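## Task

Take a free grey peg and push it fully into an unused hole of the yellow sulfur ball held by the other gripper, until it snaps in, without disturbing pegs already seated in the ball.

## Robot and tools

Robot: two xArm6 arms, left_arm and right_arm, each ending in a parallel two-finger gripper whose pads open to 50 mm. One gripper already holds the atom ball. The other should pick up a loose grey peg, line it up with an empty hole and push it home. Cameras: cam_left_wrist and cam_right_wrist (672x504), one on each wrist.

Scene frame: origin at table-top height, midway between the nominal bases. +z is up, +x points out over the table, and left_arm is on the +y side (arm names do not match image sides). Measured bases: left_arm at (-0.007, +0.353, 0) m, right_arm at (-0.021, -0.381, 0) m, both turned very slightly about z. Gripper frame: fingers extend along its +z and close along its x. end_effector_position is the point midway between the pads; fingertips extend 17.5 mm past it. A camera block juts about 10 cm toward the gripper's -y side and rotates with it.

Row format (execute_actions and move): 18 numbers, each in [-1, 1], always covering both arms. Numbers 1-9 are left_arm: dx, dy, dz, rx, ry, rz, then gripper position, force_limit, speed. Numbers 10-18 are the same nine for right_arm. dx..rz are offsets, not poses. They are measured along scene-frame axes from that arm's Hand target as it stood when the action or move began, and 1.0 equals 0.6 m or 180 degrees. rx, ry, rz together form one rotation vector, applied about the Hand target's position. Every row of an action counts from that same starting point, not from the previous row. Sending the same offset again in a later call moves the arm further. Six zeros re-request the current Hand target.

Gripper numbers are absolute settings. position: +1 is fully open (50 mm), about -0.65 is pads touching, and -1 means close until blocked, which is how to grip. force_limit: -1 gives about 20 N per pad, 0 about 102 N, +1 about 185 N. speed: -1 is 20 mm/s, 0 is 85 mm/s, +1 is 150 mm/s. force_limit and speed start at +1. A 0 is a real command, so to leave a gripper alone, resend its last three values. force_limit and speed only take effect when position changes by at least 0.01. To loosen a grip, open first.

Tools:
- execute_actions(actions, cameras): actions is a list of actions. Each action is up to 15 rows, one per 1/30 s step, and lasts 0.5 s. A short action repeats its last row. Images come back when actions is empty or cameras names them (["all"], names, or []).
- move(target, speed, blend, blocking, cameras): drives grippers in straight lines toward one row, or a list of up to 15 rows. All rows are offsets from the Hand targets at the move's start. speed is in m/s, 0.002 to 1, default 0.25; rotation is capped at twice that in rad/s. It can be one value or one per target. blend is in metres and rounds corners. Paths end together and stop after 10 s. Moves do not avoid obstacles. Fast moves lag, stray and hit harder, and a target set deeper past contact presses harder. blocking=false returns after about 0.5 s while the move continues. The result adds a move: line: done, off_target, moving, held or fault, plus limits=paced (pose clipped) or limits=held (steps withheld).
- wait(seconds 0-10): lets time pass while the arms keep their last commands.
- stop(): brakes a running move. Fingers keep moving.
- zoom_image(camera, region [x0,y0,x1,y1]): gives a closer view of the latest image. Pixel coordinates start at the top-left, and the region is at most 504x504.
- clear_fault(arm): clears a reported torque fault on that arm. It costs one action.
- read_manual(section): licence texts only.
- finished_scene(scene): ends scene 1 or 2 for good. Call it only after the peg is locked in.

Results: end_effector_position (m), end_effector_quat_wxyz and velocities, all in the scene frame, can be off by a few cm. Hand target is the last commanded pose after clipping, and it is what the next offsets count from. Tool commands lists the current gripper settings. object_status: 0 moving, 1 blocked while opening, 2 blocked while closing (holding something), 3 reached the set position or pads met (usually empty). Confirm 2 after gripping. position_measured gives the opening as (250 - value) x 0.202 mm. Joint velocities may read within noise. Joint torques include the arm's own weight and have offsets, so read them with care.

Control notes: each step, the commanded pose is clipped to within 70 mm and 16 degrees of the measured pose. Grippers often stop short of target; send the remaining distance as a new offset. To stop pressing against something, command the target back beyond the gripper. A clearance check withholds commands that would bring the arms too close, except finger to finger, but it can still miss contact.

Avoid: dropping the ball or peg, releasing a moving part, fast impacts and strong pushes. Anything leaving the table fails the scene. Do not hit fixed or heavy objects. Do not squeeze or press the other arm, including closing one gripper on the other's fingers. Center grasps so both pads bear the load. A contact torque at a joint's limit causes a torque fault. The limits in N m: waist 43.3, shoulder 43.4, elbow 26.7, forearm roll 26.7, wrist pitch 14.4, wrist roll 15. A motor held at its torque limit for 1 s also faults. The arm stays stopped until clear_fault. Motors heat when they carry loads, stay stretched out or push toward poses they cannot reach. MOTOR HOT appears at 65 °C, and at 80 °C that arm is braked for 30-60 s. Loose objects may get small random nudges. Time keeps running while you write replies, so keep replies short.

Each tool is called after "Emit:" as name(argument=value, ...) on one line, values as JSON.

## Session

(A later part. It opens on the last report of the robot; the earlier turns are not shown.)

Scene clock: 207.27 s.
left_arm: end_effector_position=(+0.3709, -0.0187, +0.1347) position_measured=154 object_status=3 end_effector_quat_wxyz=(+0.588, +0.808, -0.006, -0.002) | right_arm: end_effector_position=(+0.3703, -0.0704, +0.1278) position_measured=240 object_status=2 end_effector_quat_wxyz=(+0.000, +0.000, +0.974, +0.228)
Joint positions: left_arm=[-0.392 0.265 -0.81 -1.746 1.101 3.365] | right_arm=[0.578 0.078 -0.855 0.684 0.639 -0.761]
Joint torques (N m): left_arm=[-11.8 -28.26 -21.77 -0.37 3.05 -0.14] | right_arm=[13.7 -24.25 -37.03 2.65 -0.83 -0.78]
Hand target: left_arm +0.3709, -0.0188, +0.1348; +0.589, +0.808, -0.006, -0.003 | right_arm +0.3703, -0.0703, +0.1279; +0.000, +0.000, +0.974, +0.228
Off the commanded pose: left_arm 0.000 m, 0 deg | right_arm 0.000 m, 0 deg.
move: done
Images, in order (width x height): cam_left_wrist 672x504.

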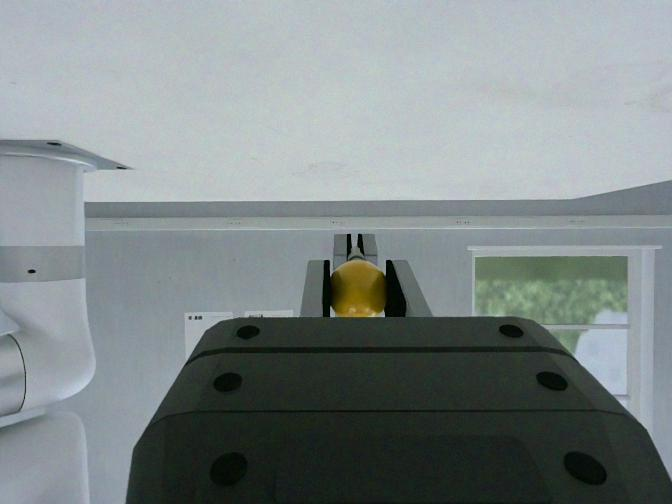

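Emit:
move(target=[[0,0,0,0,0,0,-0.192157,1,1, 0,-0.00225,-0.0011,0,0,0,-1,0.2,-0.7],[0,0,0,0,0,0,-0.192157,1,1, 0,-0.0016,-0.0025,0,0,0,-1,0.2,-0.7],[0,0,0,0,0,0,-0.192157,1,1, 0,0.0017,-0.0008,0,0,0,-1,0.2,-0.7]], cameras=["cam_left_wrist"], speed=0.01)

Emit:
zoom_image(camera="cam_left_wrist", region=[324, 225, 396, 285])

Scene clock: 216.00 s.
left_arm: end_effector_position=(+0.3710, -0.0187, +0.1348) position_measured=154 object_status=3 end_effector_quat_wxyz=(+0.588, +0.808, -0.006, -0.002) | right_arm: end_effector_position=(+0.3703, -0.0695, +0.1272) position_measured=240 object_status=2 end_effector_quat_wxyz=(+0.000, +0.000, +0.974, +0.228)
Joint positions: left_arm=[-0.392 0.265 -0.81 -1.746 1.101 3.365] | right_arm=[0.58 0.08 -0.857 0.684 0.637 -0.76]
Joint torques (N m): left_arm=[-15.63 -27.31 -21.18 -0.94 3.03 -0.05] | right_arm=[20.27 -26.66 -43.57 2.5 0.16 0.42]
Hand target: left_arm +0.3709, -0.0188, +0.1348; +0.589, +0.808, -0.006, -0.003 | right_arm +0.3703, -0.0693, +0.1274; +0.000, +0.000, +0.974, +0.228
Off the commanded pose: left_arm 0.000 m, 0 deg | right_arm 0.000 m, 0 deg.
move: done
Images, in order (width x height): cam_left_wrist 672x504.

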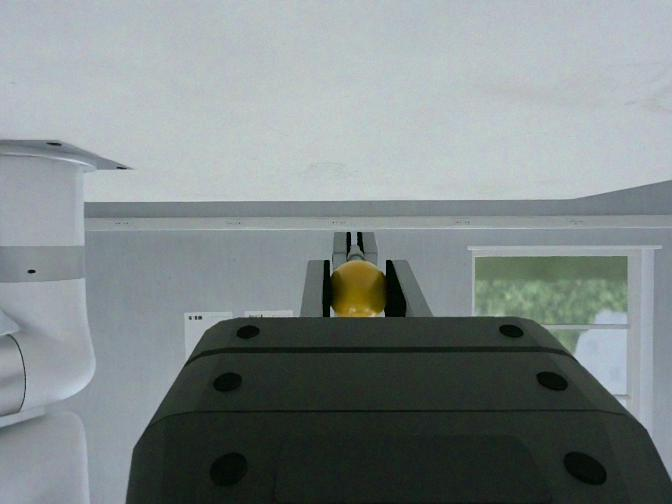

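Scaled by 7.000.

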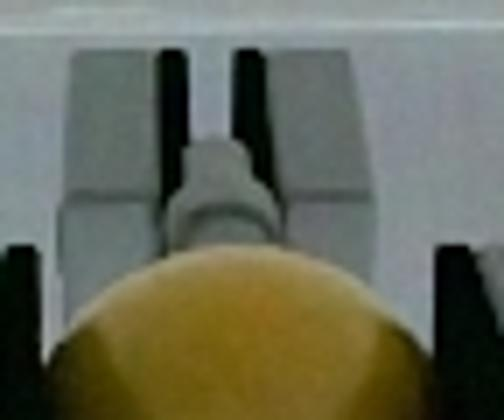

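Emit:
move(target=[[0,0,0,0,0,0,-0.192157,1,1, 0,-0.00255,-0.00124,0,0,0,-1,0.2,-0.7],[0,0,0,0,0,0,-0.192157,1,1, 0.0005,-0.00415,0.0021,0,0,0,-1,0.2,-0.7],[0,0,0,0,0,0,-0.192157,1,1, 0.0005,-0.00085,0.0037,0,0,0,-1,0.2,-0.7]], cameras=["cam_left_wrist"], speed=0.01)

Emit:
zoom_image(camera="cam_left_wrist", region=[324, 225, 396, 285])

Scene clock: 224.77 s.
left_arm: end_effector_position=(+0.3710, -0.0187, +0.1347) position_measured=154 object_status=3 end_effector_quat_wxyz=(+0.588, +0.809, -0.006, -0.002) | right_arm: end_effector_position=(+0.3706, -0.0700, +0.1294) position_measured=240 object_status=2 end_effector_quat_wxyz=(+0.000, +0.000, +0.974, +0.228)
Joint positions: left_arm=[-0.392 0.265 -0.81 -1.746 1.1 3.365] | right_arm=[0.578 0.076 -0.858 0.68 0.643 -0.756]
Joint torques (N m): left_arm=[-19.05 -24.68 -20.71 -0.65 3.52 0.01] | right_arm=[21.79 -27.94 -48.2 3.12 -0.29 0.65]
Hand target: left_arm +0.3709, -0.0188, +0.1348; +0.589, +0.808, -0.006, -0.003 | right_arm +0.3706, -0.0698, +0.1296; +0.000, +0.000, +0.974, +0.228
Off the commanded pose: left_arm 0.000 m, 0 deg | right_arm 0.000 m, 0 deg.
move: done
Images, in order (width x height): cam_left_wrist 672x504.

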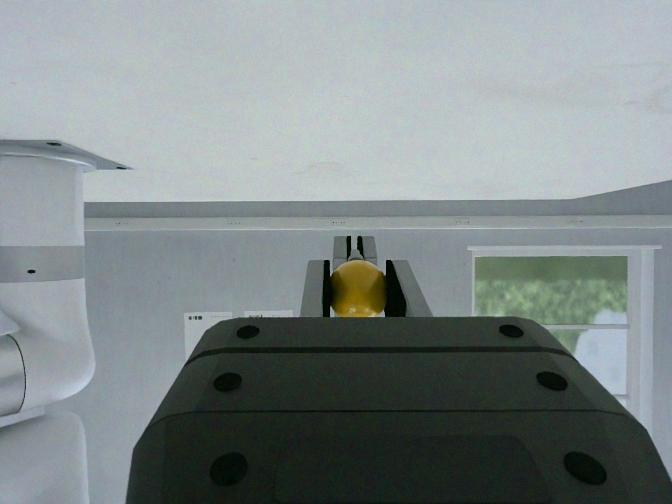

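Scaled by 7.000.

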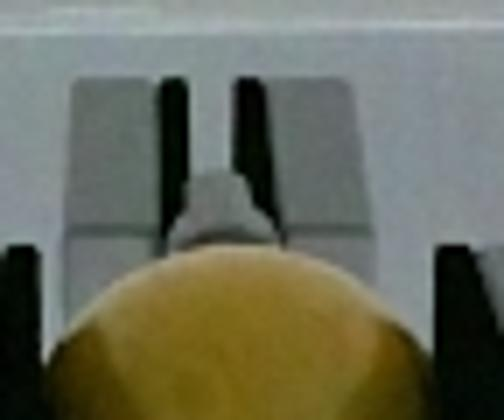

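Emit:
move(target=[[0,0,0,0,0,0,-0.192157,1,1, 0,-0.0031,-0.00125,0,0,0,-1,0.2,-0.7],[0,0,0,0,0,0,-0.192157,1,1, 0,-0.0026,0.00225,-0.0239,0,0,-1,0.2,-0.7],[0,0,0,0,0,0,-0.192157,1,1, 0,0.0016,0.0039,-0.0239,0,0,-1,0.2,-0.7]], cameras=["cam_left_wrist"], speed=0.015)

Emit:
zoom_image(camera="cam_left_wrist", region=[324, 225, 396, 285])

Scene clock: 253.37 s.
left_arm: end_effector_position=(+0.3710, -0.0186, +0.1347) position_measured=154 object_status=3 end_effector_quat_wxyz=(+0.588, +0.809, -0.006, -0.002) | right_arm: end_effector_position=(+0.3706, -0.0691, +0.1317) position_measured=240 object_status=2 end_effector_quat_wxyz=(+0.000, +0.000, +0.982, +0.191)
Joint positions: left_arm=[-0.392 0.265 -0.81 -1.746 1.1 3.365] | right_arm=[0.596 0.08 -0.886 0.538 0.662 -0.619]
Joint torques (N m): left_arm=[-21.67 -27.82 -23.73 -0.53 5.29 -0.11] | right_arm=[23.73 -27 -47.92 3.7 -1.88 0.5]
Hand target: left_arm +0.3709, -0.0188, +0.1348; +0.589, +0.808, -0.006, -0.003 | right_arm +0.3706, -0.0688, +0.1319; +0.000, +0.000, +0.982, +0.191
Off the commanded pose: left_arm 0.000 m, 0 deg | right_arm 0.000 m, 0 deg.
move: done
Images, in order (width x height): cam_left_wrist 672x504.

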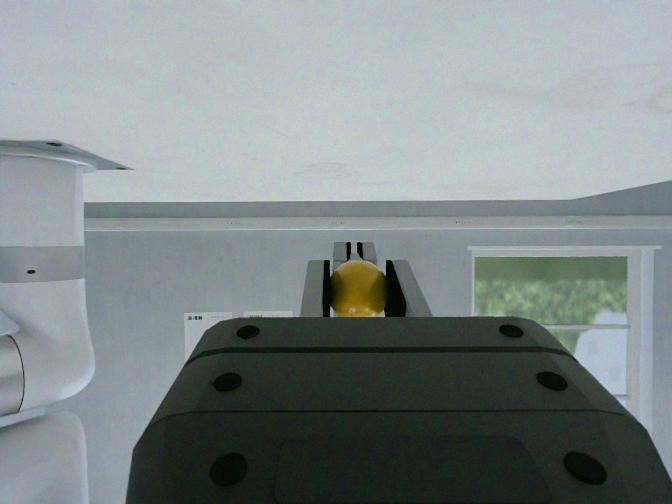

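Scaled by 7.000.

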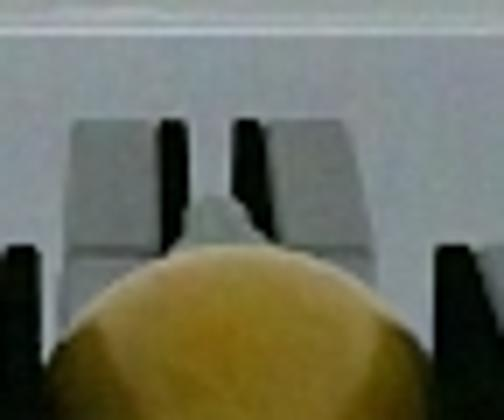

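Emit:
move(target=[0,0,0,0,0,0,-0.192157,1,1, 0.0012,0,0,0,0,0,-1,0.2,-0.7], speed=0.01)

Emit:
move(target=[0,0,0,0,0,0,-0.192157,1,1, 0.0010,0,0,0,0,0,-1,0.2,-0.7], speed=0.01)

Scene clock: 264.17 s.
left_arm: end_effector_position=(+0.3709, -0.0188, +0.1348) position_measured=154 object_status=3 end_effector_quat_wxyz=(+0.589, +0.808, -0.006, -0.002) | right_arm: end_effector_position=(+0.3712, -0.0689, +0.1319) position_measured=240 object_status=2 end_effector_quat_wxyz=(+0.000, +0.000, +0.982, +0.191)
Joint positions: left_arm=[-0.392 0.265 -0.81 -1.746 1.101 3.365] | right_arm=[0.596 0.082 -0.888 0.538 0.662 -0.619]
Joint torques (N m): left_arm=[-25.89 -22.22 -23 -1.32 6.58 -0.05] | right_arm=[21.46 -28.2 -53.23 4.21 -2.96 -0.74]
Hand target: left_arm +0.3709, -0.0188, +0.1348; +0.589, +0.808, -0.006, -0.003 | right_arm +0.3713, -0.0688, +0.1319; +0.000, +0.000, +0.982, +0.191
Off the commanded pose: left_arm 0.000 m, 0 deg | right_arm 0.000 m, 0 deg.
move: done

Scene clock: 264.87 s.
left_arm: end_effector_position=(+0.3709, -0.0188, +0.1348) position_measured=154 object_status=3 end_effector_quat_wxyz=(+0.589, +0.808, -0.006, -0.002) | right_arm: end_effector_position=(+0.3718, -0.0689, +0.1318) position_measured=240 object_status=2 end_effector_quat_wxyz=(+0.000, +0.000, +0.982, +0.191)
Joint positions: left_arm=[-0.392 0.265 -0.81 -1.746 1.101 3.365] | right_arm=[0.595 0.084 -0.89 0.537 0.663 -0.62]
Joint torques (N m): left_arm=[-25.83 -22.21 -21.73 -0.96 6.68 -0.04] | right_arm=[20.26 -28.1 -53.74 4.17 -3.32 -0.63]
Hand target: left_arm +0.3709, -0.0188, +0.1348; +0.589, +0.808, -0.006, -0.003 | right_arm +0.3719, -0.0688, +0.1319; +0.000, +0.000, +0.982, +0.191
Off the commanded pose: left_arm 0.000 m, 0 deg | right_arm 0.000 m, 0 deg.
move: done

Emit:
move(target=[[0,0,0,0,0,0,-0.192157,1,1, -0.0023,-0.001,-0.0004,0,0,0,-1,0.2,-0.7],[0,0,0,0,0,0,-0.192157,1,1, -0.0023,-0.0015,0.0008,0,0,0,-1,0.2,-0.7]], speed=0.01)

Emit:
move(target=[0,0,0,0,0,0,-0.192157,1,1, 0,-0.0005,0.0012,0,0,0,-1,0.2,-0.7], speed=0.01)

Emit:
move(target=[0,0,0,0,0,0,-0.192157,1,1, 0,-0.0005,0.0012,0,0,0,-1,0.2,-0.7], speed=0.01, cameras=["cam_left_wrist"])

Emit:
zoom_image(camera="cam_left_wrist", region=[324, 225, 396, 285])

Scene clock: 275.00 s.
left_arm: end_effector_position=(+0.3708, -0.0188, +0.1348) position_measured=154 object_status=3 end_effector_quat_wxyz=(+0.589, +0.808, -0.006, -0.003) | right_arm: end_effector_position=(+0.3706, -0.0697, +0.1324) position_measured=240 object_status=2 end_effector_quat_wxyz=(+0.000, +0.000, +0.982, +0.191)
Joint positions: left_arm=[-0.392 0.265 -0.81 -1.746 1.101 3.365] | right_arm=[0.595 0.078 -0.884 0.537 0.663 -0.62]
Joint torques (N m): left_arm=[-20.1 -23.69 -22.94 -0.31 4.87 -0.06] | right_arm=[17.78 -28.42 -45.17 3.39 -2.06 0.62]
Hand target: left_arm +0.3709, -0.0188, +0.1348; +0.589, +0.808, -0.006, -0.003 | right_arm +0.3705, -0.0697, +0.1324; +0.000, +0.000, +0.982, +0.191
Off the commanded pose: left_arm 0.000 m, 0 deg | right_arm 0.000 m, 0 deg.
move: done

Scene clock: 275.70 s.
left_arm: end_effector_position=(+0.3708, -0.0188, +0.1348) position_measured=154 object_status=3 end_effector_quat_wxyz=(+0.589, +0.808, -0.006, -0.003) | right_arm: end_effector_position=(+0.3705, -0.0700, +0.1331) position_measured=240 object_status=2 end_effector_quat_wxyz=(+0.000, +0.000, +0.982, +0.191)
Joint positions: left_arm=[-0.392 0.265 -0.81 -1.746 1.101 3.365] | right_arm=[0.594 0.076 -0.884 0.536 0.665 -0.619]
Joint torques (N m): left_arm=[-15.79 -25.59 -21.24 -0.33 3.62 0.09] | right_arm=[15.13 -28.19 -44.82 2.9 -1.94 0.64]
Hand target: left_arm +0.3709, -0.0188, +0.1348; +0.589, +0.808, -0.006, -0.003 | right_arm +0.3705, -0.0700, +0.1331; +0.000, +0.000, +0.982, +0.191
Off the commanded pose: left_arm 0.000 m, 0 deg | right_arm 0.000 m, 0 deg.
move: done

Scene clock: 276.40 s.
left_arm: end_effector_position=(+0.3708, -0.0188, +0.1348) position_measured=154 object_status=3 end_effector_quat_wxyz=(+0.589, +0.808, -0.006, -0.003) | right_arm: end_effector_position=(+0.3706, -0.0703, +0.1339) position_measured=240 object_status=2 end_effector_quat_wxyz=(+0.000, +0.000, +0.982, +0.191)
Joint positions: left_arm=[-0.392 0.265 -0.81 -1.746 1.101 3.365] | right_arm=[0.593 0.074 -0.884 0.535 0.667 -0.618]
Joint torques (N m): left_arm=[2.62 -31.38 -15.79 0.03 0.23 -0.04] | right_arm=[-3.04 -21.04 -25.4 -0.63 -1.51 0.68]
Hand target: left_arm +0.3709, -0.0188, +0.1348; +0.589, +0.808, -0.006, -0.003 | right_arm +0.3705, -0.0703, +0.1339; +0.000, +0.000, +0.982, +0.191
Off the commanded pose: left_arm 0.000 m, 0 deg | right_arm 0.000 m, 0 deg.
move: done
Images, in order (width x height): cam_left_wrist 672x504.

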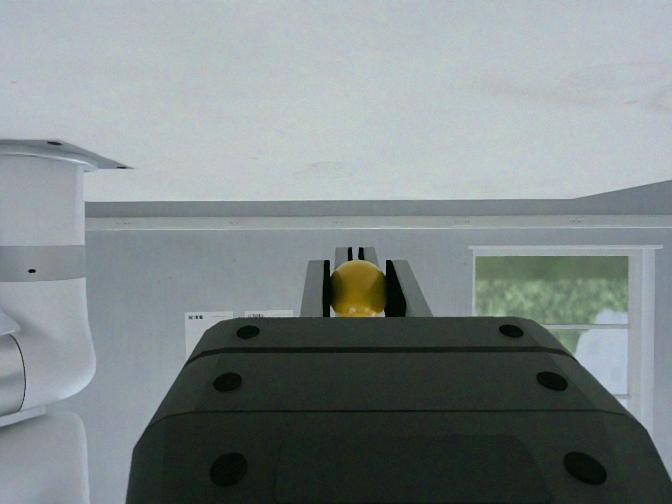

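Scaled by 7.000.

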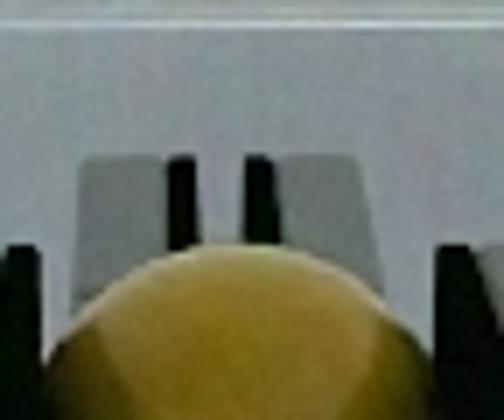

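Emit:
move(target=[0,0,0,0,0,0,-0.192157,1,1, 0,0.0031,0.0012,0,0,0,-1,0.2,-0.7], speed=0.01)

Scene clock: 278.97 s.
left_arm: end_effector_position=(+0.3709, -0.0188, +0.1348) position_measured=154 object_status=3 end_effector_quat_wxyz=(+0.589, +0.808, -0.006, -0.002) | right_arm: end_effector_position=(+0.3705, -0.0685, +0.1346) position_measured=240 object_status=2 end_effector_quat_wxyz=(+0.000, +0.000, +0.982, +0.191)
Joint positions: left_arm=[-0.392 0.265 -0.81 -1.746 1.101 3.365] | right_arm=[0.597 0.076 -0.888 0.533 0.668 -0.613]
Joint torques (N m): left_arm=[-0.27 -29.35 -15.94 0.52 0.55 0.07] | right_arm=[1.46 -19.87 -28.69 -0.38 -1.52 0.69]
Hand target: left_arm +0.3709, -0.0188, +0.1348; +0.589, +0.808, -0.006, -0.003 | right_arm +0.3705, -0.0685, +0.1346; +0.000, +0.000, +0.982, +0.191
Off the commanded pose: left_arm 0.000 m, 0 deg | right_arm 0.000 m, 0 deg.
move: done

Emit:
move(target=[0,0,0,0,0,0,-0.192157,1,1, 0,0.0031,0.0012,0,0,0,-1,0.2,-0.7], speed=0.01)

Emit:
move(target=[0,0,0,0,0,0,-0.192157,1,1, 0,0.0023,0.0009,0,0,0,-1,0.2,-0.7], speed=0.01, cameras=["cam_left_wrist"])

Emit:
zoom_image(camera="cam_left_wrist", region=[324, 225, 396, 285])

Scene clock: 282.03 s.
left_arm: end_effector_position=(+0.3709, -0.0188, +0.1348) position_measured=154 object_status=3 end_effector_quat_wxyz=(+0.589, +0.808, -0.006, -0.003) | right_arm: end_effector_position=(+0.3705, -0.0666, +0.1353) position_measured=240 object_status=2 end_effector_quat_wxyz=(+0.000, +0.000, +0.982, +0.191)
Joint positions: left_arm=[-0.392 0.265 -0.81 -1.746 1.101 3.365] | right_arm=[0.6 0.077 -0.892 0.532 0.668 -0.608]
Joint torques (N m): left_arm=[-0.82 -26.32 -16.27 0.49 1.06 0.12] | right_arm=[1.62 -20.38 -29.45 -0.35 -1.6 0.59]
Hand target: left_arm +0.3709, -0.0188, +0.1348; +0.589, +0.808, -0.006, -0.003 | right_arm +0.3705, -0.0666, +0.1353; +0.000, +0.000, +0.982, +0.191
Off the commanded pose: left_arm 0.000 m, 0 deg | right_arm 0.000 m, 0 deg.
move: done

Scene clock: 282.73 s.
left_arm: end_effector_position=(+0.3709, -0.0188, +0.1348) position_measured=154 object_status=3 end_effector_quat_wxyz=(+0.589, +0.808, -0.006, -0.003) | right_arm: end_effector_position=(+0.3705, -0.0653, +0.1358) position_measured=240 object_status=2 end_effector_quat_wxyz=(+0.000, +0.000, +0.982, +0.191)
Joint positions: left_arm=[-0.392 0.265 -0.81 -1.746 1.101 3.365] | right_arm=[0.602 0.079 -0.895 0.53 0.669 -0.604]
Joint torques (N m): left_arm=[-0.72 -26.42 -16.14 0.39 0.94 0.06] | right_arm=[3.09 -21.42 -32.19 0.04 -1.93 0.66]
Hand target: left_arm +0.3709, -0.0188, +0.1348; +0.589, +0.808, -0.006, -0.003 | right_arm +0.3705, -0.0652, +0.1358; +0.000, +0.000, +0.982, +0.191
Off the commanded pose: left_arm 0.000 m, 0 deg | right_arm 0.000 m, 0 deg.
move: done
Images, in order (width x height): cam_left_wrist 672x504.

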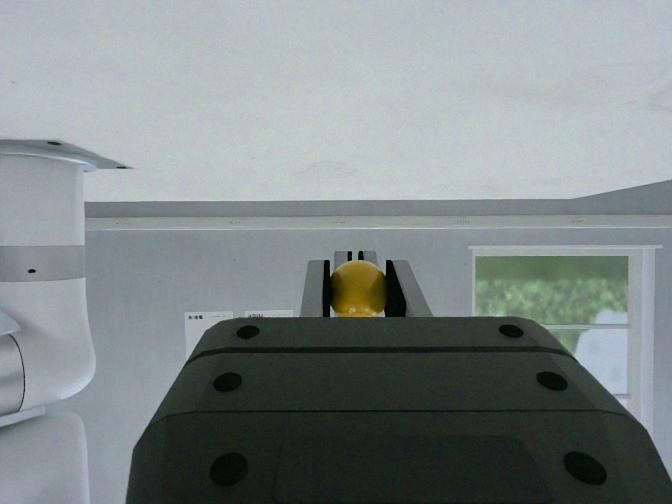

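Scaled by 7.000.

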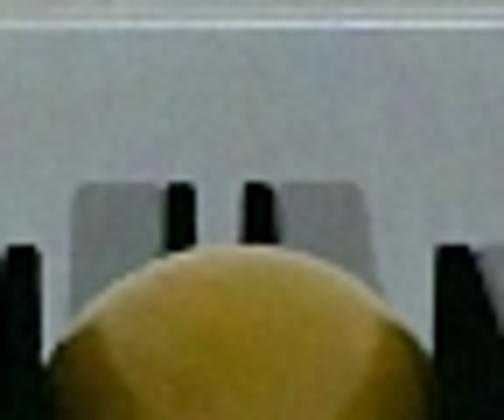

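Emit:
move(target=[0,0,0,0,0,0,-0.192157,1,1, 0,0.0016,0.0006,0,0,0,-1,0.2,-0.7], speed=0.01)

Emit:
move(target=[0,0,0,0,0,0,-0.192157,1,1, 0,0.0016,0.0006,0,0,0,-1,0.2,-0.7], speed=0.01, cameras=["cam_left_wrist"])

Emit:
zoom_image(camera="cam_left_wrist", region=[288, 225, 432, 330])

Scene clock: 287.13 s.
left_arm: end_effector_position=(+0.3709, -0.0188, +0.1348) position_measured=154 object_status=3 end_effector_quat_wxyz=(+0.589, +0.808, -0.006, -0.003) | right_arm: end_effector_position=(+0.3706, -0.0643, +0.1362) position_measured=240 object_status=2 end_effector_quat_wxyz=(+0.000, +0.000, +0.982, +0.191)
Joint positions: left_arm=[-0.392 0.265 -0.81 -1.746 1.101 3.365] | right_arm=[0.604 0.079 -0.897 0.529 0.669 -0.601]
Joint torques (N m): left_arm=[-2.63 -26.36 -15.85 0.42 1.02 0.01] | right_arm=[5.6 -22.54 -34.63 0.49 -2 0.67]
Hand target: left_arm +0.3709, -0.0188, +0.1348; +0.589, +0.808, -0.006, -0.003 | right_arm +0.3705, -0.0643, +0.1362; +0.000, +0.000, +0.982, +0.191
Off the commanded pose: left_arm 0.000 m, 0 deg | right_arm 0.000 m, 0 deg.
move: done

Scene clock: 287.83 s.
left_arm: end_effector_position=(+0.3709, -0.0187, +0.1347) position_measured=154 object_status=3 end_effector_quat_wxyz=(+0.588, +0.808, -0.006, -0.002) | right_arm: end_effector_position=(+0.3705, -0.0634, +0.1365) position_measured=240 object_status=2 end_effector_quat_wxyz=(+0.000, +0.000, +0.982, +0.191)
Joint positions: left_arm=[-0.392 0.265 -0.81 -1.746 1.101 3.365] | right_arm=[0.605 0.08 -0.899 0.528 0.67 -0.599]
Joint torques (N m): left_arm=[-12.07 -26.32 -18.14 0.32 2.35 0.18] | right_arm=[14.59 -25.69 -42.82 2.15 -2.21 0.61]
Hand target: left_arm +0.3709, -0.0188, +0.1348; +0.589, +0.808, -0.006, -0.003 | right_arm +0.3705, -0.0633, +0.1366; +0.000, +0.000, +0.982, +0.191
Off the commanded pose: left_arm 0.000 m, 0 deg | right_arm 0.000 m, 0 deg.
move: done
Images, in order (width x height): cam_left_wrist 672x504.

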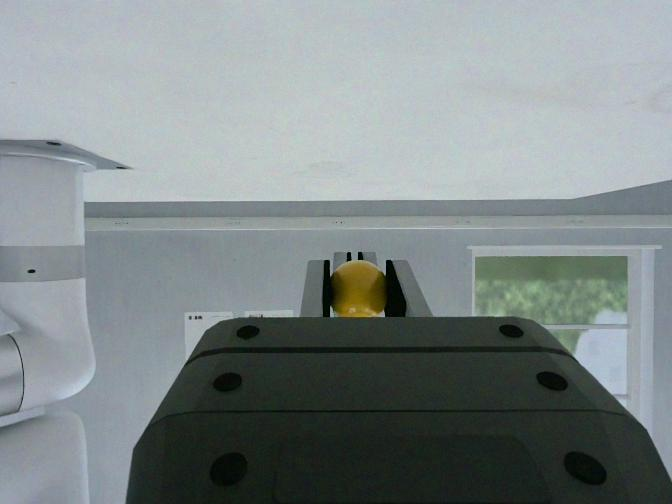

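Scaled by 3.500.

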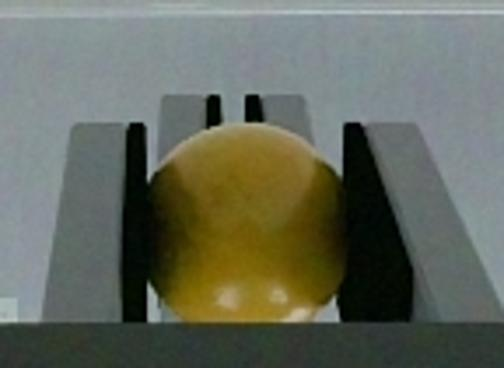

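Emit:
move(target=[0,0,0,0,0,0,-0.192157,1,1, 0,0.0012,0.0005,0,0,0,-1,0.2,-0.7], speed=0.01)

Scene clock: 290.40 s.
left_arm: end_effector_position=(+0.3709, -0.0188, +0.1348) position_measured=154 object_status=3 end_effector_quat_wxyz=(+0.589, +0.808, -0.006, -0.002) | right_arm: end_effector_position=(+0.3706, -0.0627, +0.1368) position_measured=240 object_status=2 end_effector_quat_wxyz=(+0.000, +0.000, +0.982, +0.191)
Joint positions: left_arm=[-0.392 0.265 -0.81 -1.746 1.101 3.365] | right_arm=[0.607 0.081 -0.901 0.528 0.67 -0.597]
Joint torques (N m): left_arm=[-18.71 -24.95 -20.45 -0.09 3.27 0.15] | right_arm=[23.56 -28.68 -50.68 3.94 -2.33 0.57]
Hand target: left_arm +0.3709, -0.0188, +0.1348; +0.589, +0.808, -0.006, -0.003 | right_arm +0.3705, -0.0626, +0.1369; +0.000, +0.000, +0.982, +0.191
Off the commanded pose: left_arm 0.000 m, 0 deg | right_arm 0.000 m, 0 deg.
move: done

Emit:
move(target=[0,0,0,0,0,0,-0.192157,1,1, 0,0.0007,0.0003,0,0,0,-1,0.2,-0.7], speed=0.01, cameras=["all"])

Emit:
zoom_image(camera="cam_right_wrist", region=[288, 235, 438, 340])

Scene clock: 294.63 s.
left_arm: end_effector_position=(+0.3709, -0.0188, +0.1348) position_measured=154 object_status=3 end_effector_quat_wxyz=(+0.589, +0.808, -0.006, -0.003) | right_arm: end_effector_position=(+0.3706, -0.0624, +0.1369) position_measured=240 object_status=2 end_effector_quat_wxyz=(+0.000, +0.000, +0.982, +0.191)
Joint positions: left_arm=[-0.392 0.265 -0.81 -1.746 1.101 3.365] | right_arm=[0.607 0.081 -0.902 0.527 0.67 -0.595]
Joint torques (N m): left_arm=[-22.47 -20.76 -21.34 -0.75 3.89 0.18] | right_arm=[25.79 -29.75 -53.67 4.41 -2.51 0.58]
Hand target: left_arm +0.3709, -0.0188, +0.1348; +0.589, +0.808, -0.006, -0.003 | right_arm +0.3705, -0.0622, +0.1370; +0.000, +0.000, +0.982, +0.191
Off the commanded pose: left_arm 0.000 m, 0 deg | right_arm 0.000 m, 0 deg.
move: done

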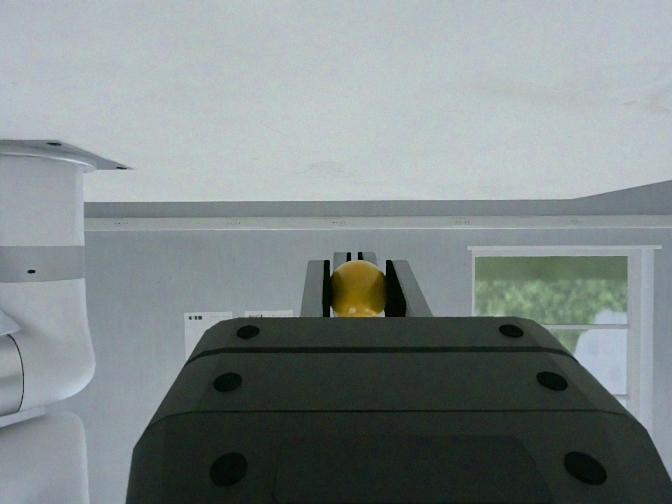

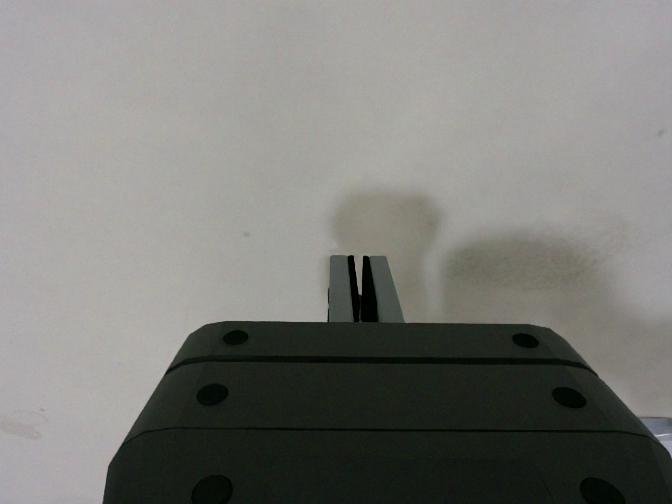

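Scaled by 3.360.

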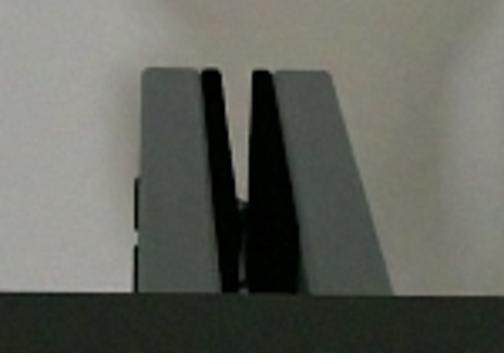

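Emit:
move(target=[0,0,0,0,0,0,-0.192157,1,1, 0,-0.0039,-0.0016,0,0,0,-1,0.2,-0.7], speed=0.01)

Emit:
move(target=[0,0,0,0,0,0,-0.192157,1,1, 0,-0.0016,-0.0006,0,0,0,-1,0.2,-0.7], speed=0.01)

Scene clock: 297.87 s.
left_arm: end_effector_position=(+0.3708, -0.0189, +0.1348) position_measured=154 object_status=3 end_effector_quat_wxyz=(+0.589, +0.808, -0.007, -0.003) | right_arm: end_effector_position=(+0.3705, -0.0644, +0.1362) position_measured=240 object_status=2 end_effector_quat_wxyz=(+0.001, +0.000, +0.982, +0.191)
Joint positions: left_arm=[-0.392 0.265 -0.81 -1.746 1.101 3.365] | right_arm=[0.604 0.079 -0.897 0.53 0.669 -0.602]
Joint torques (N m): left_arm=[-5.84 -24.06 -15.07 -0.19 2.2 0.16] | right_arm=[0.54 -23.89 -33.34 1.14 -3.36 -0.73]
Hand target: left_arm +0.3709, -0.0188, +0.1348; +0.589, +0.808, -0.006, -0.003 | right_arm +0.3705, -0.0645, +0.1361; +0.000, +0.000, +0.982, +0.191
Off the commanded pose: left_arm 0.000 m, 0 deg | right_arm 0.000 m, 0 deg.
move: done

Scene clock: 298.57 s.
left_arm: end_effector_position=(+0.3708, -0.0188, +0.1347) position_measured=154 object_status=3 end_effector_quat_wxyz=(+0.589, +0.808, -0.006, -0.003) | right_arm: end_effector_position=(+0.3706, -0.0655, +0.1358) position_measured=240 object_status=2 end_effector_quat_wxyz=(+0.000, +0.000, +0.982, +0.191)
Joint positions: left_arm=[-0.392 0.265 -0.81 -1.746 1.101 3.365] | right_arm=[0.602 0.078 -0.895 0.53 0.669 -0.605]
Joint torques (N m): left_arm=[4.29 -29.04 -12.74 0.75 0.01 0.15] | right_arm=[-7.21 -20.81 -24.87 -0.37 -2.92 -0.67]
Hand target: left_arm +0.3709, -0.0188, +0.1348; +0.589, +0.808, -0.006, -0.003 | right_arm +0.3705, -0.0655, +0.1357; +0.000, +0.000, +0.982, +0.191
Off the commanded pose: left_arm 0.000 m, 0 deg | right_arm 0.000 m, 0 deg.
move: done

Emit:
move(target=[0,0,0,0,0,0,-0.192157,1,1, 0,-0.0016,-0.0006,0,0,0,-1,0.2,-0.7], speed=0.01, cameras=["all"])

Emit:
zoom_image(camera="cam_right_wrist", region=[288, 235, 438, 340])

Scene clock: 301.10 s.
left_arm: end_effector_position=(+0.3709, -0.0188, +0.1347) position_measured=154 object_status=3 end_effector_quat_wxyz=(+0.588, +0.808, -0.006, -0.002) | right_arm: end_effector_position=(+0.3706, -0.0665, +0.1354) position_measured=240 object_status=2 end_effector_quat_wxyz=(+0.000, +0.000, +0.982, +0.191)
Joint positions: left_arm=[-0.392 0.265 -0.81 -1.746 1.101 3.365] | right_arm=[0.6 0.078 -0.893 0.531 0.669 -0.607]
Joint torques (N m): left_arm=[1.59 -30.08 -14.99 0.83 0.21 0.17] | right_arm=[-3.54 -21.92 -26.61 0.2 -2.5 -0.66]
Hand target: left_arm +0.3709, -0.0188, +0.1348; +0.589, +0.808, -0.006, -0.003 | right_arm +0.3705, -0.0664, +0.1354; +0.000, +0.000, +0.982, +0.191
Off the commanded pose: left_arm 0.000 m, 0 deg | right_arm 0.000 m, 0 deg.
move: done

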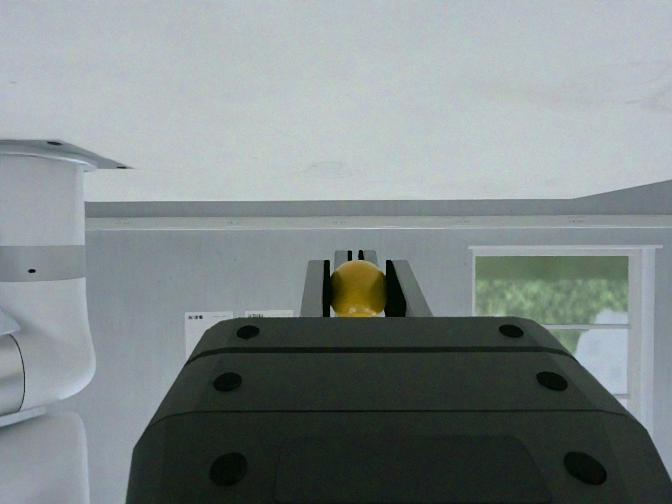

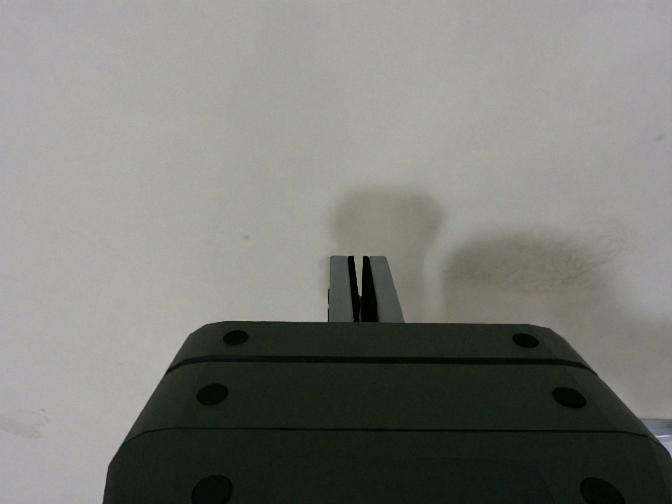

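Scaled by 3.360.

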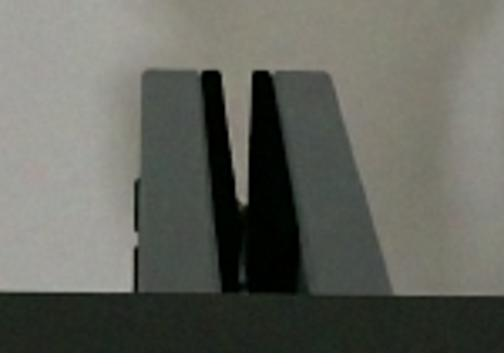

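Emit:
zoom_image(camera="cam_right_wrist", region=[344, 284, 376, 324])

Scaled by 12.600.

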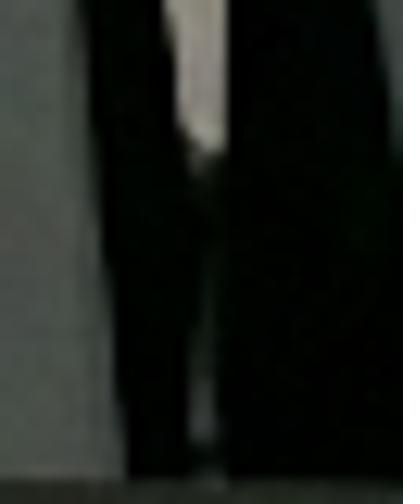

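Emit:
move(target=[0,0,0,0,0,0,-0.192157,1,1, 0,-0.0016,-0.0006,0,0,0,-1,0.2,-0.7], speed=0.01, cameras=["cam_right_wrist"])

Emit:
zoom_image(camera="cam_right_wrist", region=[344, 284, 376, 324])

Scene clock: 314.47 s.
left_arm: end_effector_position=(+0.3709, -0.0188, +0.1348) position_measured=154 object_status=3 end_effector_quat_wxyz=(+0.589, +0.808, -0.006, -0.003) | right_arm: end_effector_position=(+0.3705, -0.0674, +0.1350) position_measured=240 object_status=2 end_effector_quat_wxyz=(+0.000, +0.000, +0.982, +0.191)
Joint positions: left_arm=[-0.392 0.265 -0.81 -1.746 1.101 3.365] | right_arm=[0.599 0.077 -0.891 0.532 0.668 -0.61]
Joint torques (N m): left_arm=[-0.45 -27.5 -15.84 -0.03 0.9 0.17] | right_arm=[-3.2 -21.54 -25.82 0.33 -2.34 -0.69]
Hand target: left_arm +0.3709, -0.0188, +0.1348; +0.589, +0.808, -0.006, -0.003 | right_arm +0.3705, -0.0674, +0.1350; +0.000, +0.000, +0.982, +0.191
Off the commanded pose: left_arm 0.000 m, 0 deg | right_arm 0.000 m, 0 deg.
move: done
Images, in order (width x height): cam_right_wrist 672x504.

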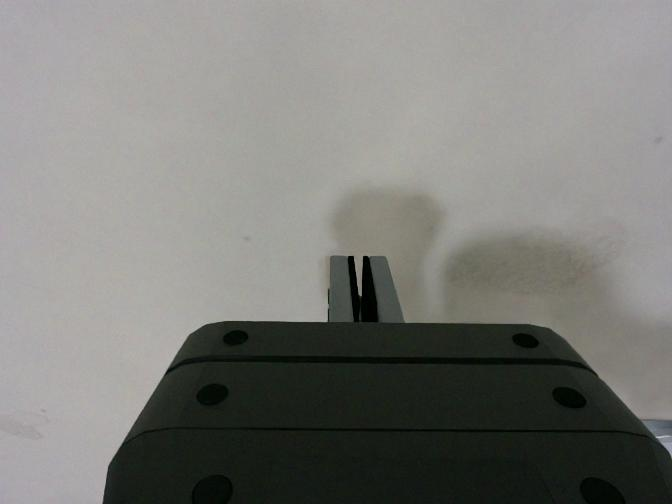

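Scaled by 12.600.

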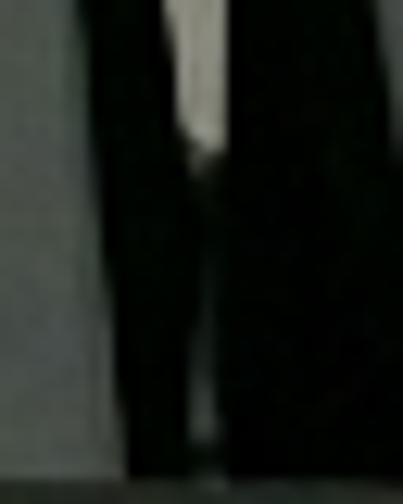

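Emit:
move(target=[0,0,0,0,0,0,-0.192157,1,1, 0,0.007,0.0042,-0.0125,0,0,-1,0.2,-0.7], speed=0.01)

Scene clock: 319.77 s.
left_arm: end_effector_position=(+0.3709, -0.0188, +0.1348) position_measured=154 object_status=3 end_effector_quat_wxyz=(+0.589, +0.808, -0.006, -0.002) | right_arm: end_effector_position=(+0.3705, -0.0633, +0.1375) position_measured=240 object_status=2 end_effector_quat_wxyz=(+0.000, +0.000, +0.985, +0.172)
Joint positions: left_arm=[-0.392 0.265 -0.81 -1.746 1.101 3.365] | right_arm=[0.614 0.085 -0.917 0.459 0.686 -0.533]
Joint torques (N m): left_arm=[-9.78 -25.68 -16.19 -0.04 0.93 0.06] | right_arm=[12.1 -25.83 -41.53 1.68 -2.65 0.65]
Hand target: left_arm +0.3709, -0.0188, +0.1348; +0.589, +0.808, -0.006, -0.003 | right_arm +0.3705, -0.0632, +0.1375; +0.000, +0.000, +0.985, +0.172
Off the commanded pose: left_arm 0.000 m, 0 deg | right_arm 0.000 m, 0 deg.
move: done

Emit:
move(target=[[0,0,0,0,0,0,-0.192157,1,1, 0,-0.0023,-0.0008,0,0,0,-1,0.2,-0.7],[0,0.001,-0.0072,-0.1072,0,0,-0.192157,1,1, 0,0.0038,0.0157,-0.1072,0,0,-1,0.2,-0.7]], speed=0.05, cameras=["all"])

Emit:
zoom_image(camera="cam_left_wrist", region=[288, 225, 432, 330])

Scene clock: 334.23 s.
left_arm: end_effector_position=(+0.3709, -0.0182, +0.1304) position_measured=154 object_status=3 end_effector_quat_wxyz=(+0.716, +0.698, -0.007, -0.001) | right_arm: end_effector_position=(+0.3705, -0.0609, +0.1469) position_measured=240 object_status=2 end_effector_quat_wxyz=(+0.000, +0.000, +1.000, +0.004)
Joint positions: left_arm=[-0.291 0.499 -0.848 -1.857 1.494 3.6] | right_arm=[0.707 0.181 -1.137 0.007 0.95 -0.108]
Joint torques (N m): left_arm=[3.27 -26.62 -12.42 -0.38 1.62 0.37] | right_arm=[-0.5 -22.35 -29.27 -1.17 -1.16 0.56]
Hand target: left_arm +0.3709, -0.0182, +0.1304; +0.716, +0.698, -0.007, -0.001 | right_arm +0.3705, -0.0609, +0.1469; +0.000, +0.000, +1.000, +0.004
Off the commanded pose: left_arm 0.000 m, 0 deg | right_arm 0.000 m, 0 deg.
move: done

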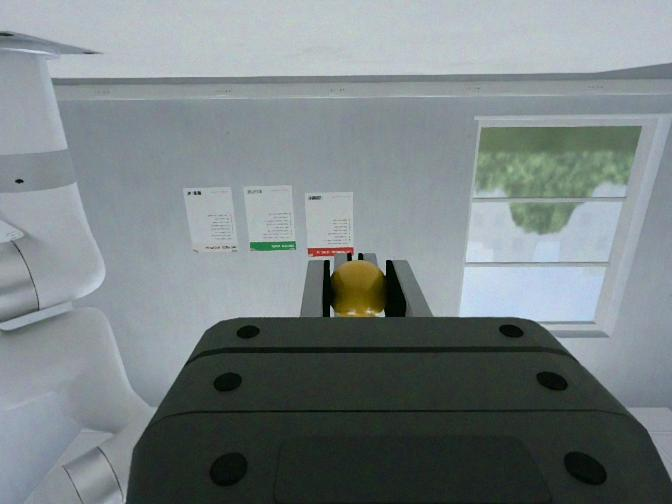

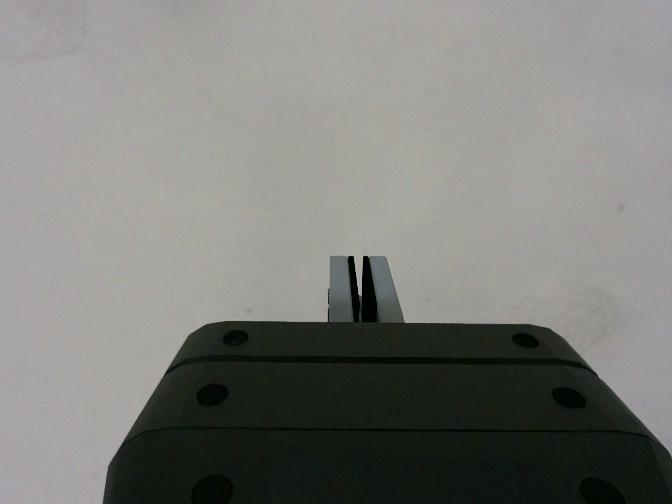

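Scaled by 3.500.

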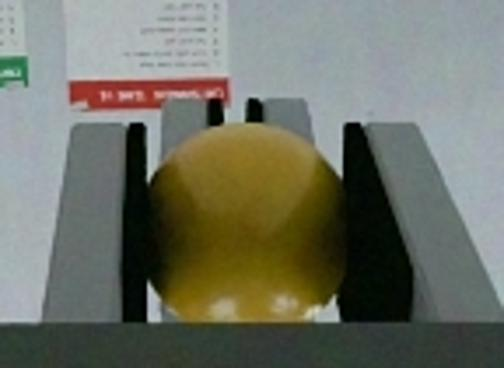

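Emit:
move(target=[0,0,0,0,0,0,-0.192157,1,1, 0,0.0042,0,0,0,0,-1,0.2,-0.7], speed=0.01)

Emit:
move(target=[0,0,0,0,0,0,-0.192157,1,1, 0,0.0013,0,0,0,0,-1,0.2,-0.7], speed=0.01)

Scene clock: 336.37 s.
left_arm: end_effector_position=(+0.3709, -0.0181, +0.1304) position_measured=154 object_status=3 end_effector_quat_wxyz=(+0.716, +0.698, -0.007, -0.001) | right_arm: end_effector_position=(+0.3705, -0.0586, +0.1469) position_measured=240 object_status=2 end_effector_quat_wxyz=(+0.000, +0.000, +1.000, +0.004)
Joint positions: left_arm=[-0.29 0.499 -0.847 -1.857 1.494 3.6] | right_arm=[0.71 0.186 -1.144 0.007 0.952 -0.104]
Joint torques (N m): left_arm=[-11.55 -30.3 -17.77 -0.38 2.85 0.37] | right_arm=[14.32 -24.2 -38.34 2.86 -4.95 0.57]
Hand target: left_arm +0.3709, -0.0182, +0.1304; +0.716, +0.698, -0.007, -0.001 | right_arm +0.3705, -0.0584, +0.1469; +0.000, +0.000, +1.000, +0.004
Off the commanded pose: left_arm 0.000 m, 0 deg | right_arm 0.000 m, 0 deg.
move: done

Scene clock: 337.07 s.
left_arm: end_effector_position=(+0.3709, -0.0182, +0.1304) position_measured=154 object_status=3 end_effector_quat_wxyz=(+0.716, +0.698, -0.007, -0.001) | right_arm: end_effector_position=(+0.3705, -0.0577, +0.1469) position_measured=240 object_status=2 end_effector_quat_wxyz=(+0.000, +0.000, +1.000, +0.004)
Joint positions: left_arm=[-0.291 0.499 -0.848 -1.857 1.494 3.6] | right_arm=[0.712 0.188 -1.146 0.007 0.953 -0.103]
Joint torques (N m): left_arm=[-21.72 -33.7 -21.8 -0.4 4.83 0.29] | right_arm=[23.51 -25.24 -44.87 5.25 -7.29 0.63]
Hand target: left_arm +0.3709, -0.0182, +0.1304; +0.716, +0.698, -0.007, -0.001 | right_arm +0.3705, -0.0576, +0.1469; +0.000, +0.000, +1.000, +0.004
Off the commanded pose: left_arm 0.000 m, 0 deg | right_arm 0.000 m, 0 deg.
move: done

Emit:
move(target=[0,0,0,0,0,0,-0.192157,1,1, 0,0.0012,0,0,0,0,-1,0.2,-0.7], speed=0.01)

Emit:
move(target=[0,0,0,0,0,0,-0.192157,1,1, 0,0.0008,0,0,0,0,-1,0.2,-0.7], speed=0.01)

Scene clock: 340.67 s.
left_arm: end_effector_position=(+0.3709, -0.0182, +0.1304) position_measured=154 object_status=3 end_effector_quat_wxyz=(+0.716, +0.698, -0.007, -0.001) | right_arm: end_effector_position=(+0.3708, -0.0572, +0.1469) position_measured=240 object_status=2 end_effector_quat_wxyz=(+0.000, +0.000, +1.000, +0.004)
Joint positions: left_arm=[-0.291 0.499 -0.848 -1.857 1.494 3.6] | right_arm=[0.712 0.189 -1.148 0.007 0.953 -0.102]
Joint torques (N m): left_arm=[-25.87 -35.38 -22.15 -0.27 5.77 0.3] | right_arm=[27.03 -25.76 -49.18 5.94 -9.11 0.65]
Hand target: left_arm +0.3709, -0.0182, +0.1304; +0.716, +0.698, -0.007, -0.001 | right_arm +0.3705, -0.0569, +0.1469; +0.000, +0.000, +1.000, +0.004
Off the commanded pose: left_arm 0.000 m, 0 deg | right_arm 0.000 m, 0 deg.
move: done

Scene clock: 341.37 s.
left_arm: end_effector_position=(+0.3710, -0.0180, +0.1304) position_measured=154 object_status=3 end_effector_quat_wxyz=(+0.716, +0.698, -0.007, -0.001) | right_arm: end_effector_position=(+0.3709, -0.0569, +0.1469) position_measured=240 object_status=2 end_effector_quat_wxyz=(+0.000, +0.000, +1.000, +0.004)
Joint positions: left_arm=[-0.29 0.499 -0.848 -1.857 1.494 3.6] | right_arm=[0.712 0.19 -1.149 0.007 0.953 -0.101]
Joint torques (N m): left_arm=[-27.71 -35.43 -22.96 -0.3 6.6 0.17] | right_arm=[29.27 -26.11 -50.52 6.54 -9.34 0.61]
Hand target: left_arm +0.3709, -0.0182, +0.1304; +0.716, +0.698, -0.007, -0.001 | right_arm +0.3705, -0.0564, +0.1469; +0.000, +0.000, +1.000, +0.004
Off the commanded pose: left_arm 0.000 m, 0 deg | right_arm 0.001 m, 0 deg.
move: done

Emit:
wait(seconds=0.1, cameras=["cam_right_wrist"])

Emit:
zoom_image(camera="cam_right_wrist", region=[344, 284, 376, 324])

Scene clock: 342.87 s.
left_arm: end_effector_position=(+0.3710, -0.0180, +0.1304) position_measured=154 object_status=3 end_effector_quat_wxyz=(+0.716, +0.698, -0.007, -0.001) | right_arm: end_effector_position=(+0.3709, -0.0569, +0.1469) position_measured=240 object_status=2 end_effector_quat_wxyz=(+0.000, +0.000, +1.000, +0.004)
Joint positions: left_arm=[-0.29 0.499 -0.848 -1.857 1.494 3.6] | right_arm=[0.712 0.19 -1.149 0.007 0.953 -0.101]
Joint torques (N m): left_arm=[-27.77 -35.52 -23.76 -0.12 6.76 0.19] | right_arm=[29.41 -26.17 -50.48 7 -9.39 0.65]
Hand target: left_arm +0.3709, -0.0182, +0.1304; +0.716, +0.698, -0.007, -0.001 | right_arm +0.3705, -0.0564, +0.1469; +0.000, +0.000, +1.000, +0.004
Tool commands: left_gripper/position=-0.192157 left_gripper/force_limit=+1.0 left_gripper/speed=+1.0 right_gripper/position=-1.0 right_gripper/force_limit=+0.2 right_gripper/speed=-0.7
Off the commanded pose: left_arm 0.000 m, 0 deg | right_arm 0.001 m, 0 deg.
wait: 0.10 s; at rest from the start
Images, in order (width x height): cam_right_wrist 672x504.

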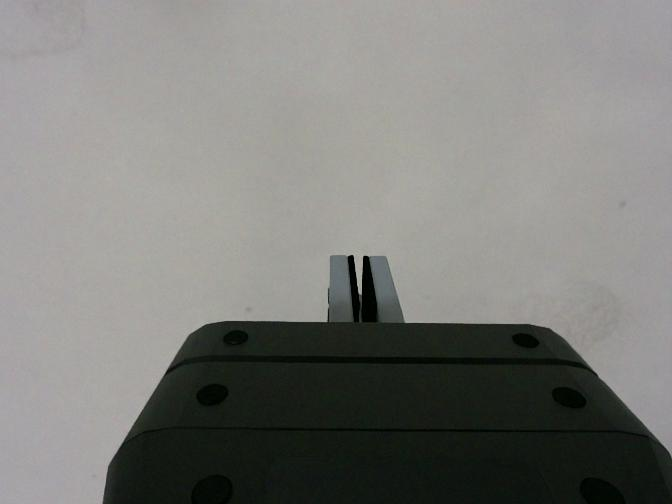

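Scaled by 12.600.

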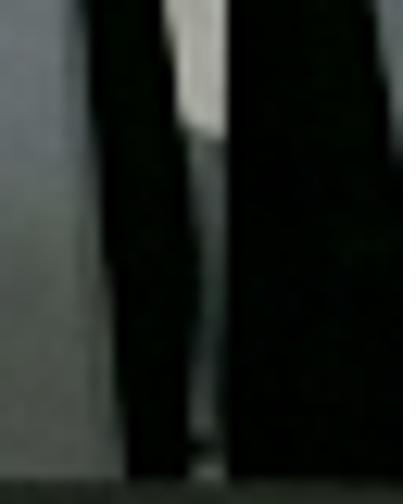

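Emit:
move(target=[[0,0,0,0,0,0,-0.192157,1,1, 0,-0.0045,0,0,0,0,-1,0.2,-0.7],[0,0,0,0,0,0,-0.192157,1,1, 0,-0.0045,0,0,0,0,-0.19,0.2,-0.9]], speed=0.02)

Scene clock: 347.57 s.
left_arm: end_effector_position=(+0.3708, -0.0182, +0.1304) position_measured=154 object_status=3 end_effector_quat_wxyz=(+0.716, +0.698, -0.007, -0.001) | right_arm: end_effector_position=(+0.3706, -0.0591, +0.1470) position_measured=181 object_status=3 end_effector_quat_wxyz=(+0.000, +0.000, +1.000, +0.004)
Joint positions: left_arm=[-0.291 0.499 -0.848 -1.857 1.494 3.6] | right_arm=[0.709 0.185 -1.142 0.007 0.952 -0.105]
Joint torques (N m): left_arm=[2.51 -30.47 -15.45 0.1 2.15 0.13] | right_arm=[-1.73 -20.34 -24.79 -0.53 -0.99 -0.47]
Hand target: left_arm +0.3709, -0.0182, +0.1304; +0.716, +0.698, -0.007, -0.001 | right_arm +0.3705, -0.0591, +0.1469; +0.000, +0.000, +1.000, +0.004
Off the commanded pose: left_arm 0.000 m, 0 deg | right_arm 0.000 m, 0 deg.
move: done

Emit:
move(target=[[0,0,0,0,0,0,-0.192157,1,1, 0,-0.058,0,0,0,0,-0.19,0.2,-0.9],[0,0,0,0,0,0,-0.192157,1,1, 0,-0.058,0.08,0.12,0,0,-0.19,0.2,-0.9],[0,0,0,0,0,0,-0.192157,1,1, 0,0.005,0.078,0.167,0,0,-0.19,0.2,-0.9]], speed=[0.05,0.15,0.15], blend=0.015, cameras=["all"])

Emit:
zoom_image(camera="cam_right_wrist", region=[276, 140, 396, 260])

Emit:
zoom_image(camera="cam_left_wrist", region=[288, 225, 432, 330])

Scene clock: 360.33 s.
left_arm: end_effector_position=(+0.3709, -0.0182, +0.1304) position_measured=154 object_status=3 end_effector_quat_wxyz=(+0.716, +0.698, -0.007, -0.001) | right_arm: end_effector_position=(+0.3706, -0.0561, +0.1938) position_measured=181 object_status=3 end_effector_quat_wxyz=(+0.000, +0.000, +0.965, +0.263)
Joint positions: left_arm=[-0.291 0.499 -0.848 -1.857 1.494 3.6] | right_arm=[0.564 -0.024 -0.911 0.681 0.764 -0.707]
Joint torques (N m): left_arm=[2.4 -30.57 -15.71 0.06 2.1 0.05] | right_arm=[2.03 -16.88 -26.78 0.41 -1.64 -0.79]
Hand target: left_arm +0.3709, -0.0182, +0.1304; +0.716, +0.698, -0.007, -0.001 | right_arm +0.3705, -0.0561, +0.1937; +0.000, +0.000, +0.965, +0.263
Off the commanded pose: left_arm 0.000 m, 0 deg | right_arm 0.000 m, 0 deg.
move: done

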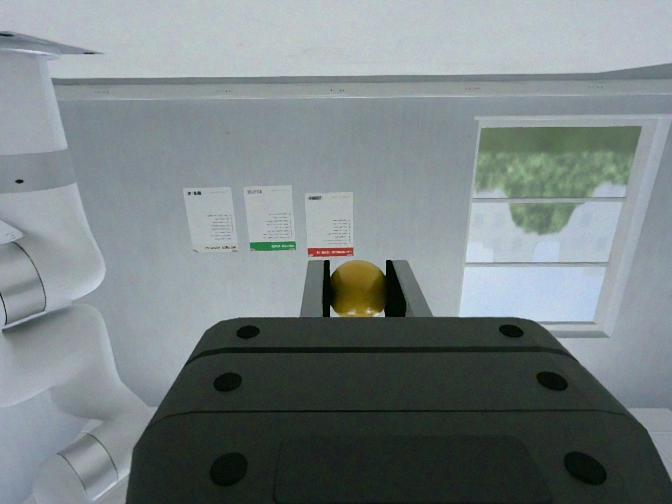

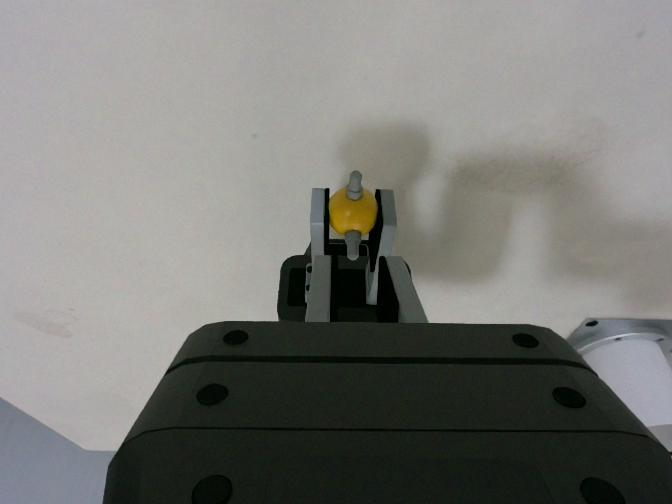

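Scaled by 4.200.

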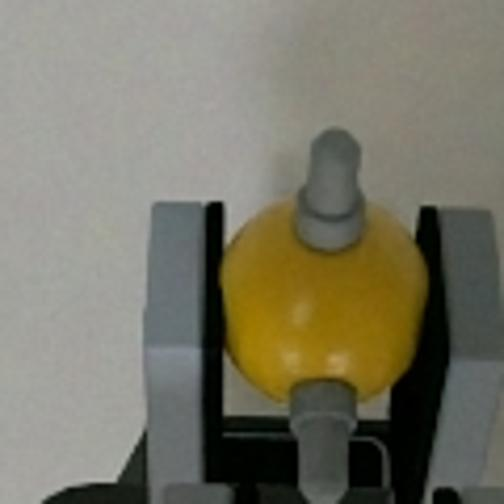

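Scaled by 3.500.

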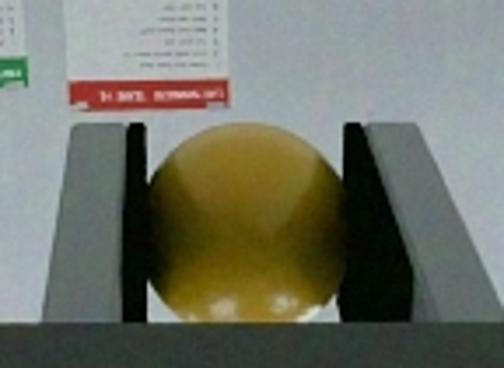

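Emit:
zoom_image(camera="cam_right_wrist", region=[326, 166, 382, 262])

Scaled by 5.250.

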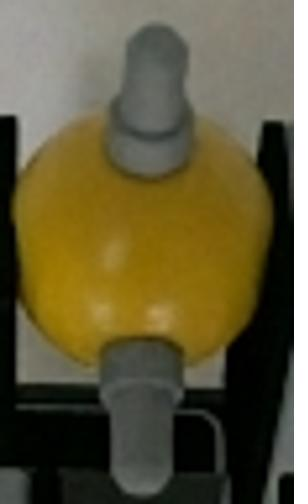

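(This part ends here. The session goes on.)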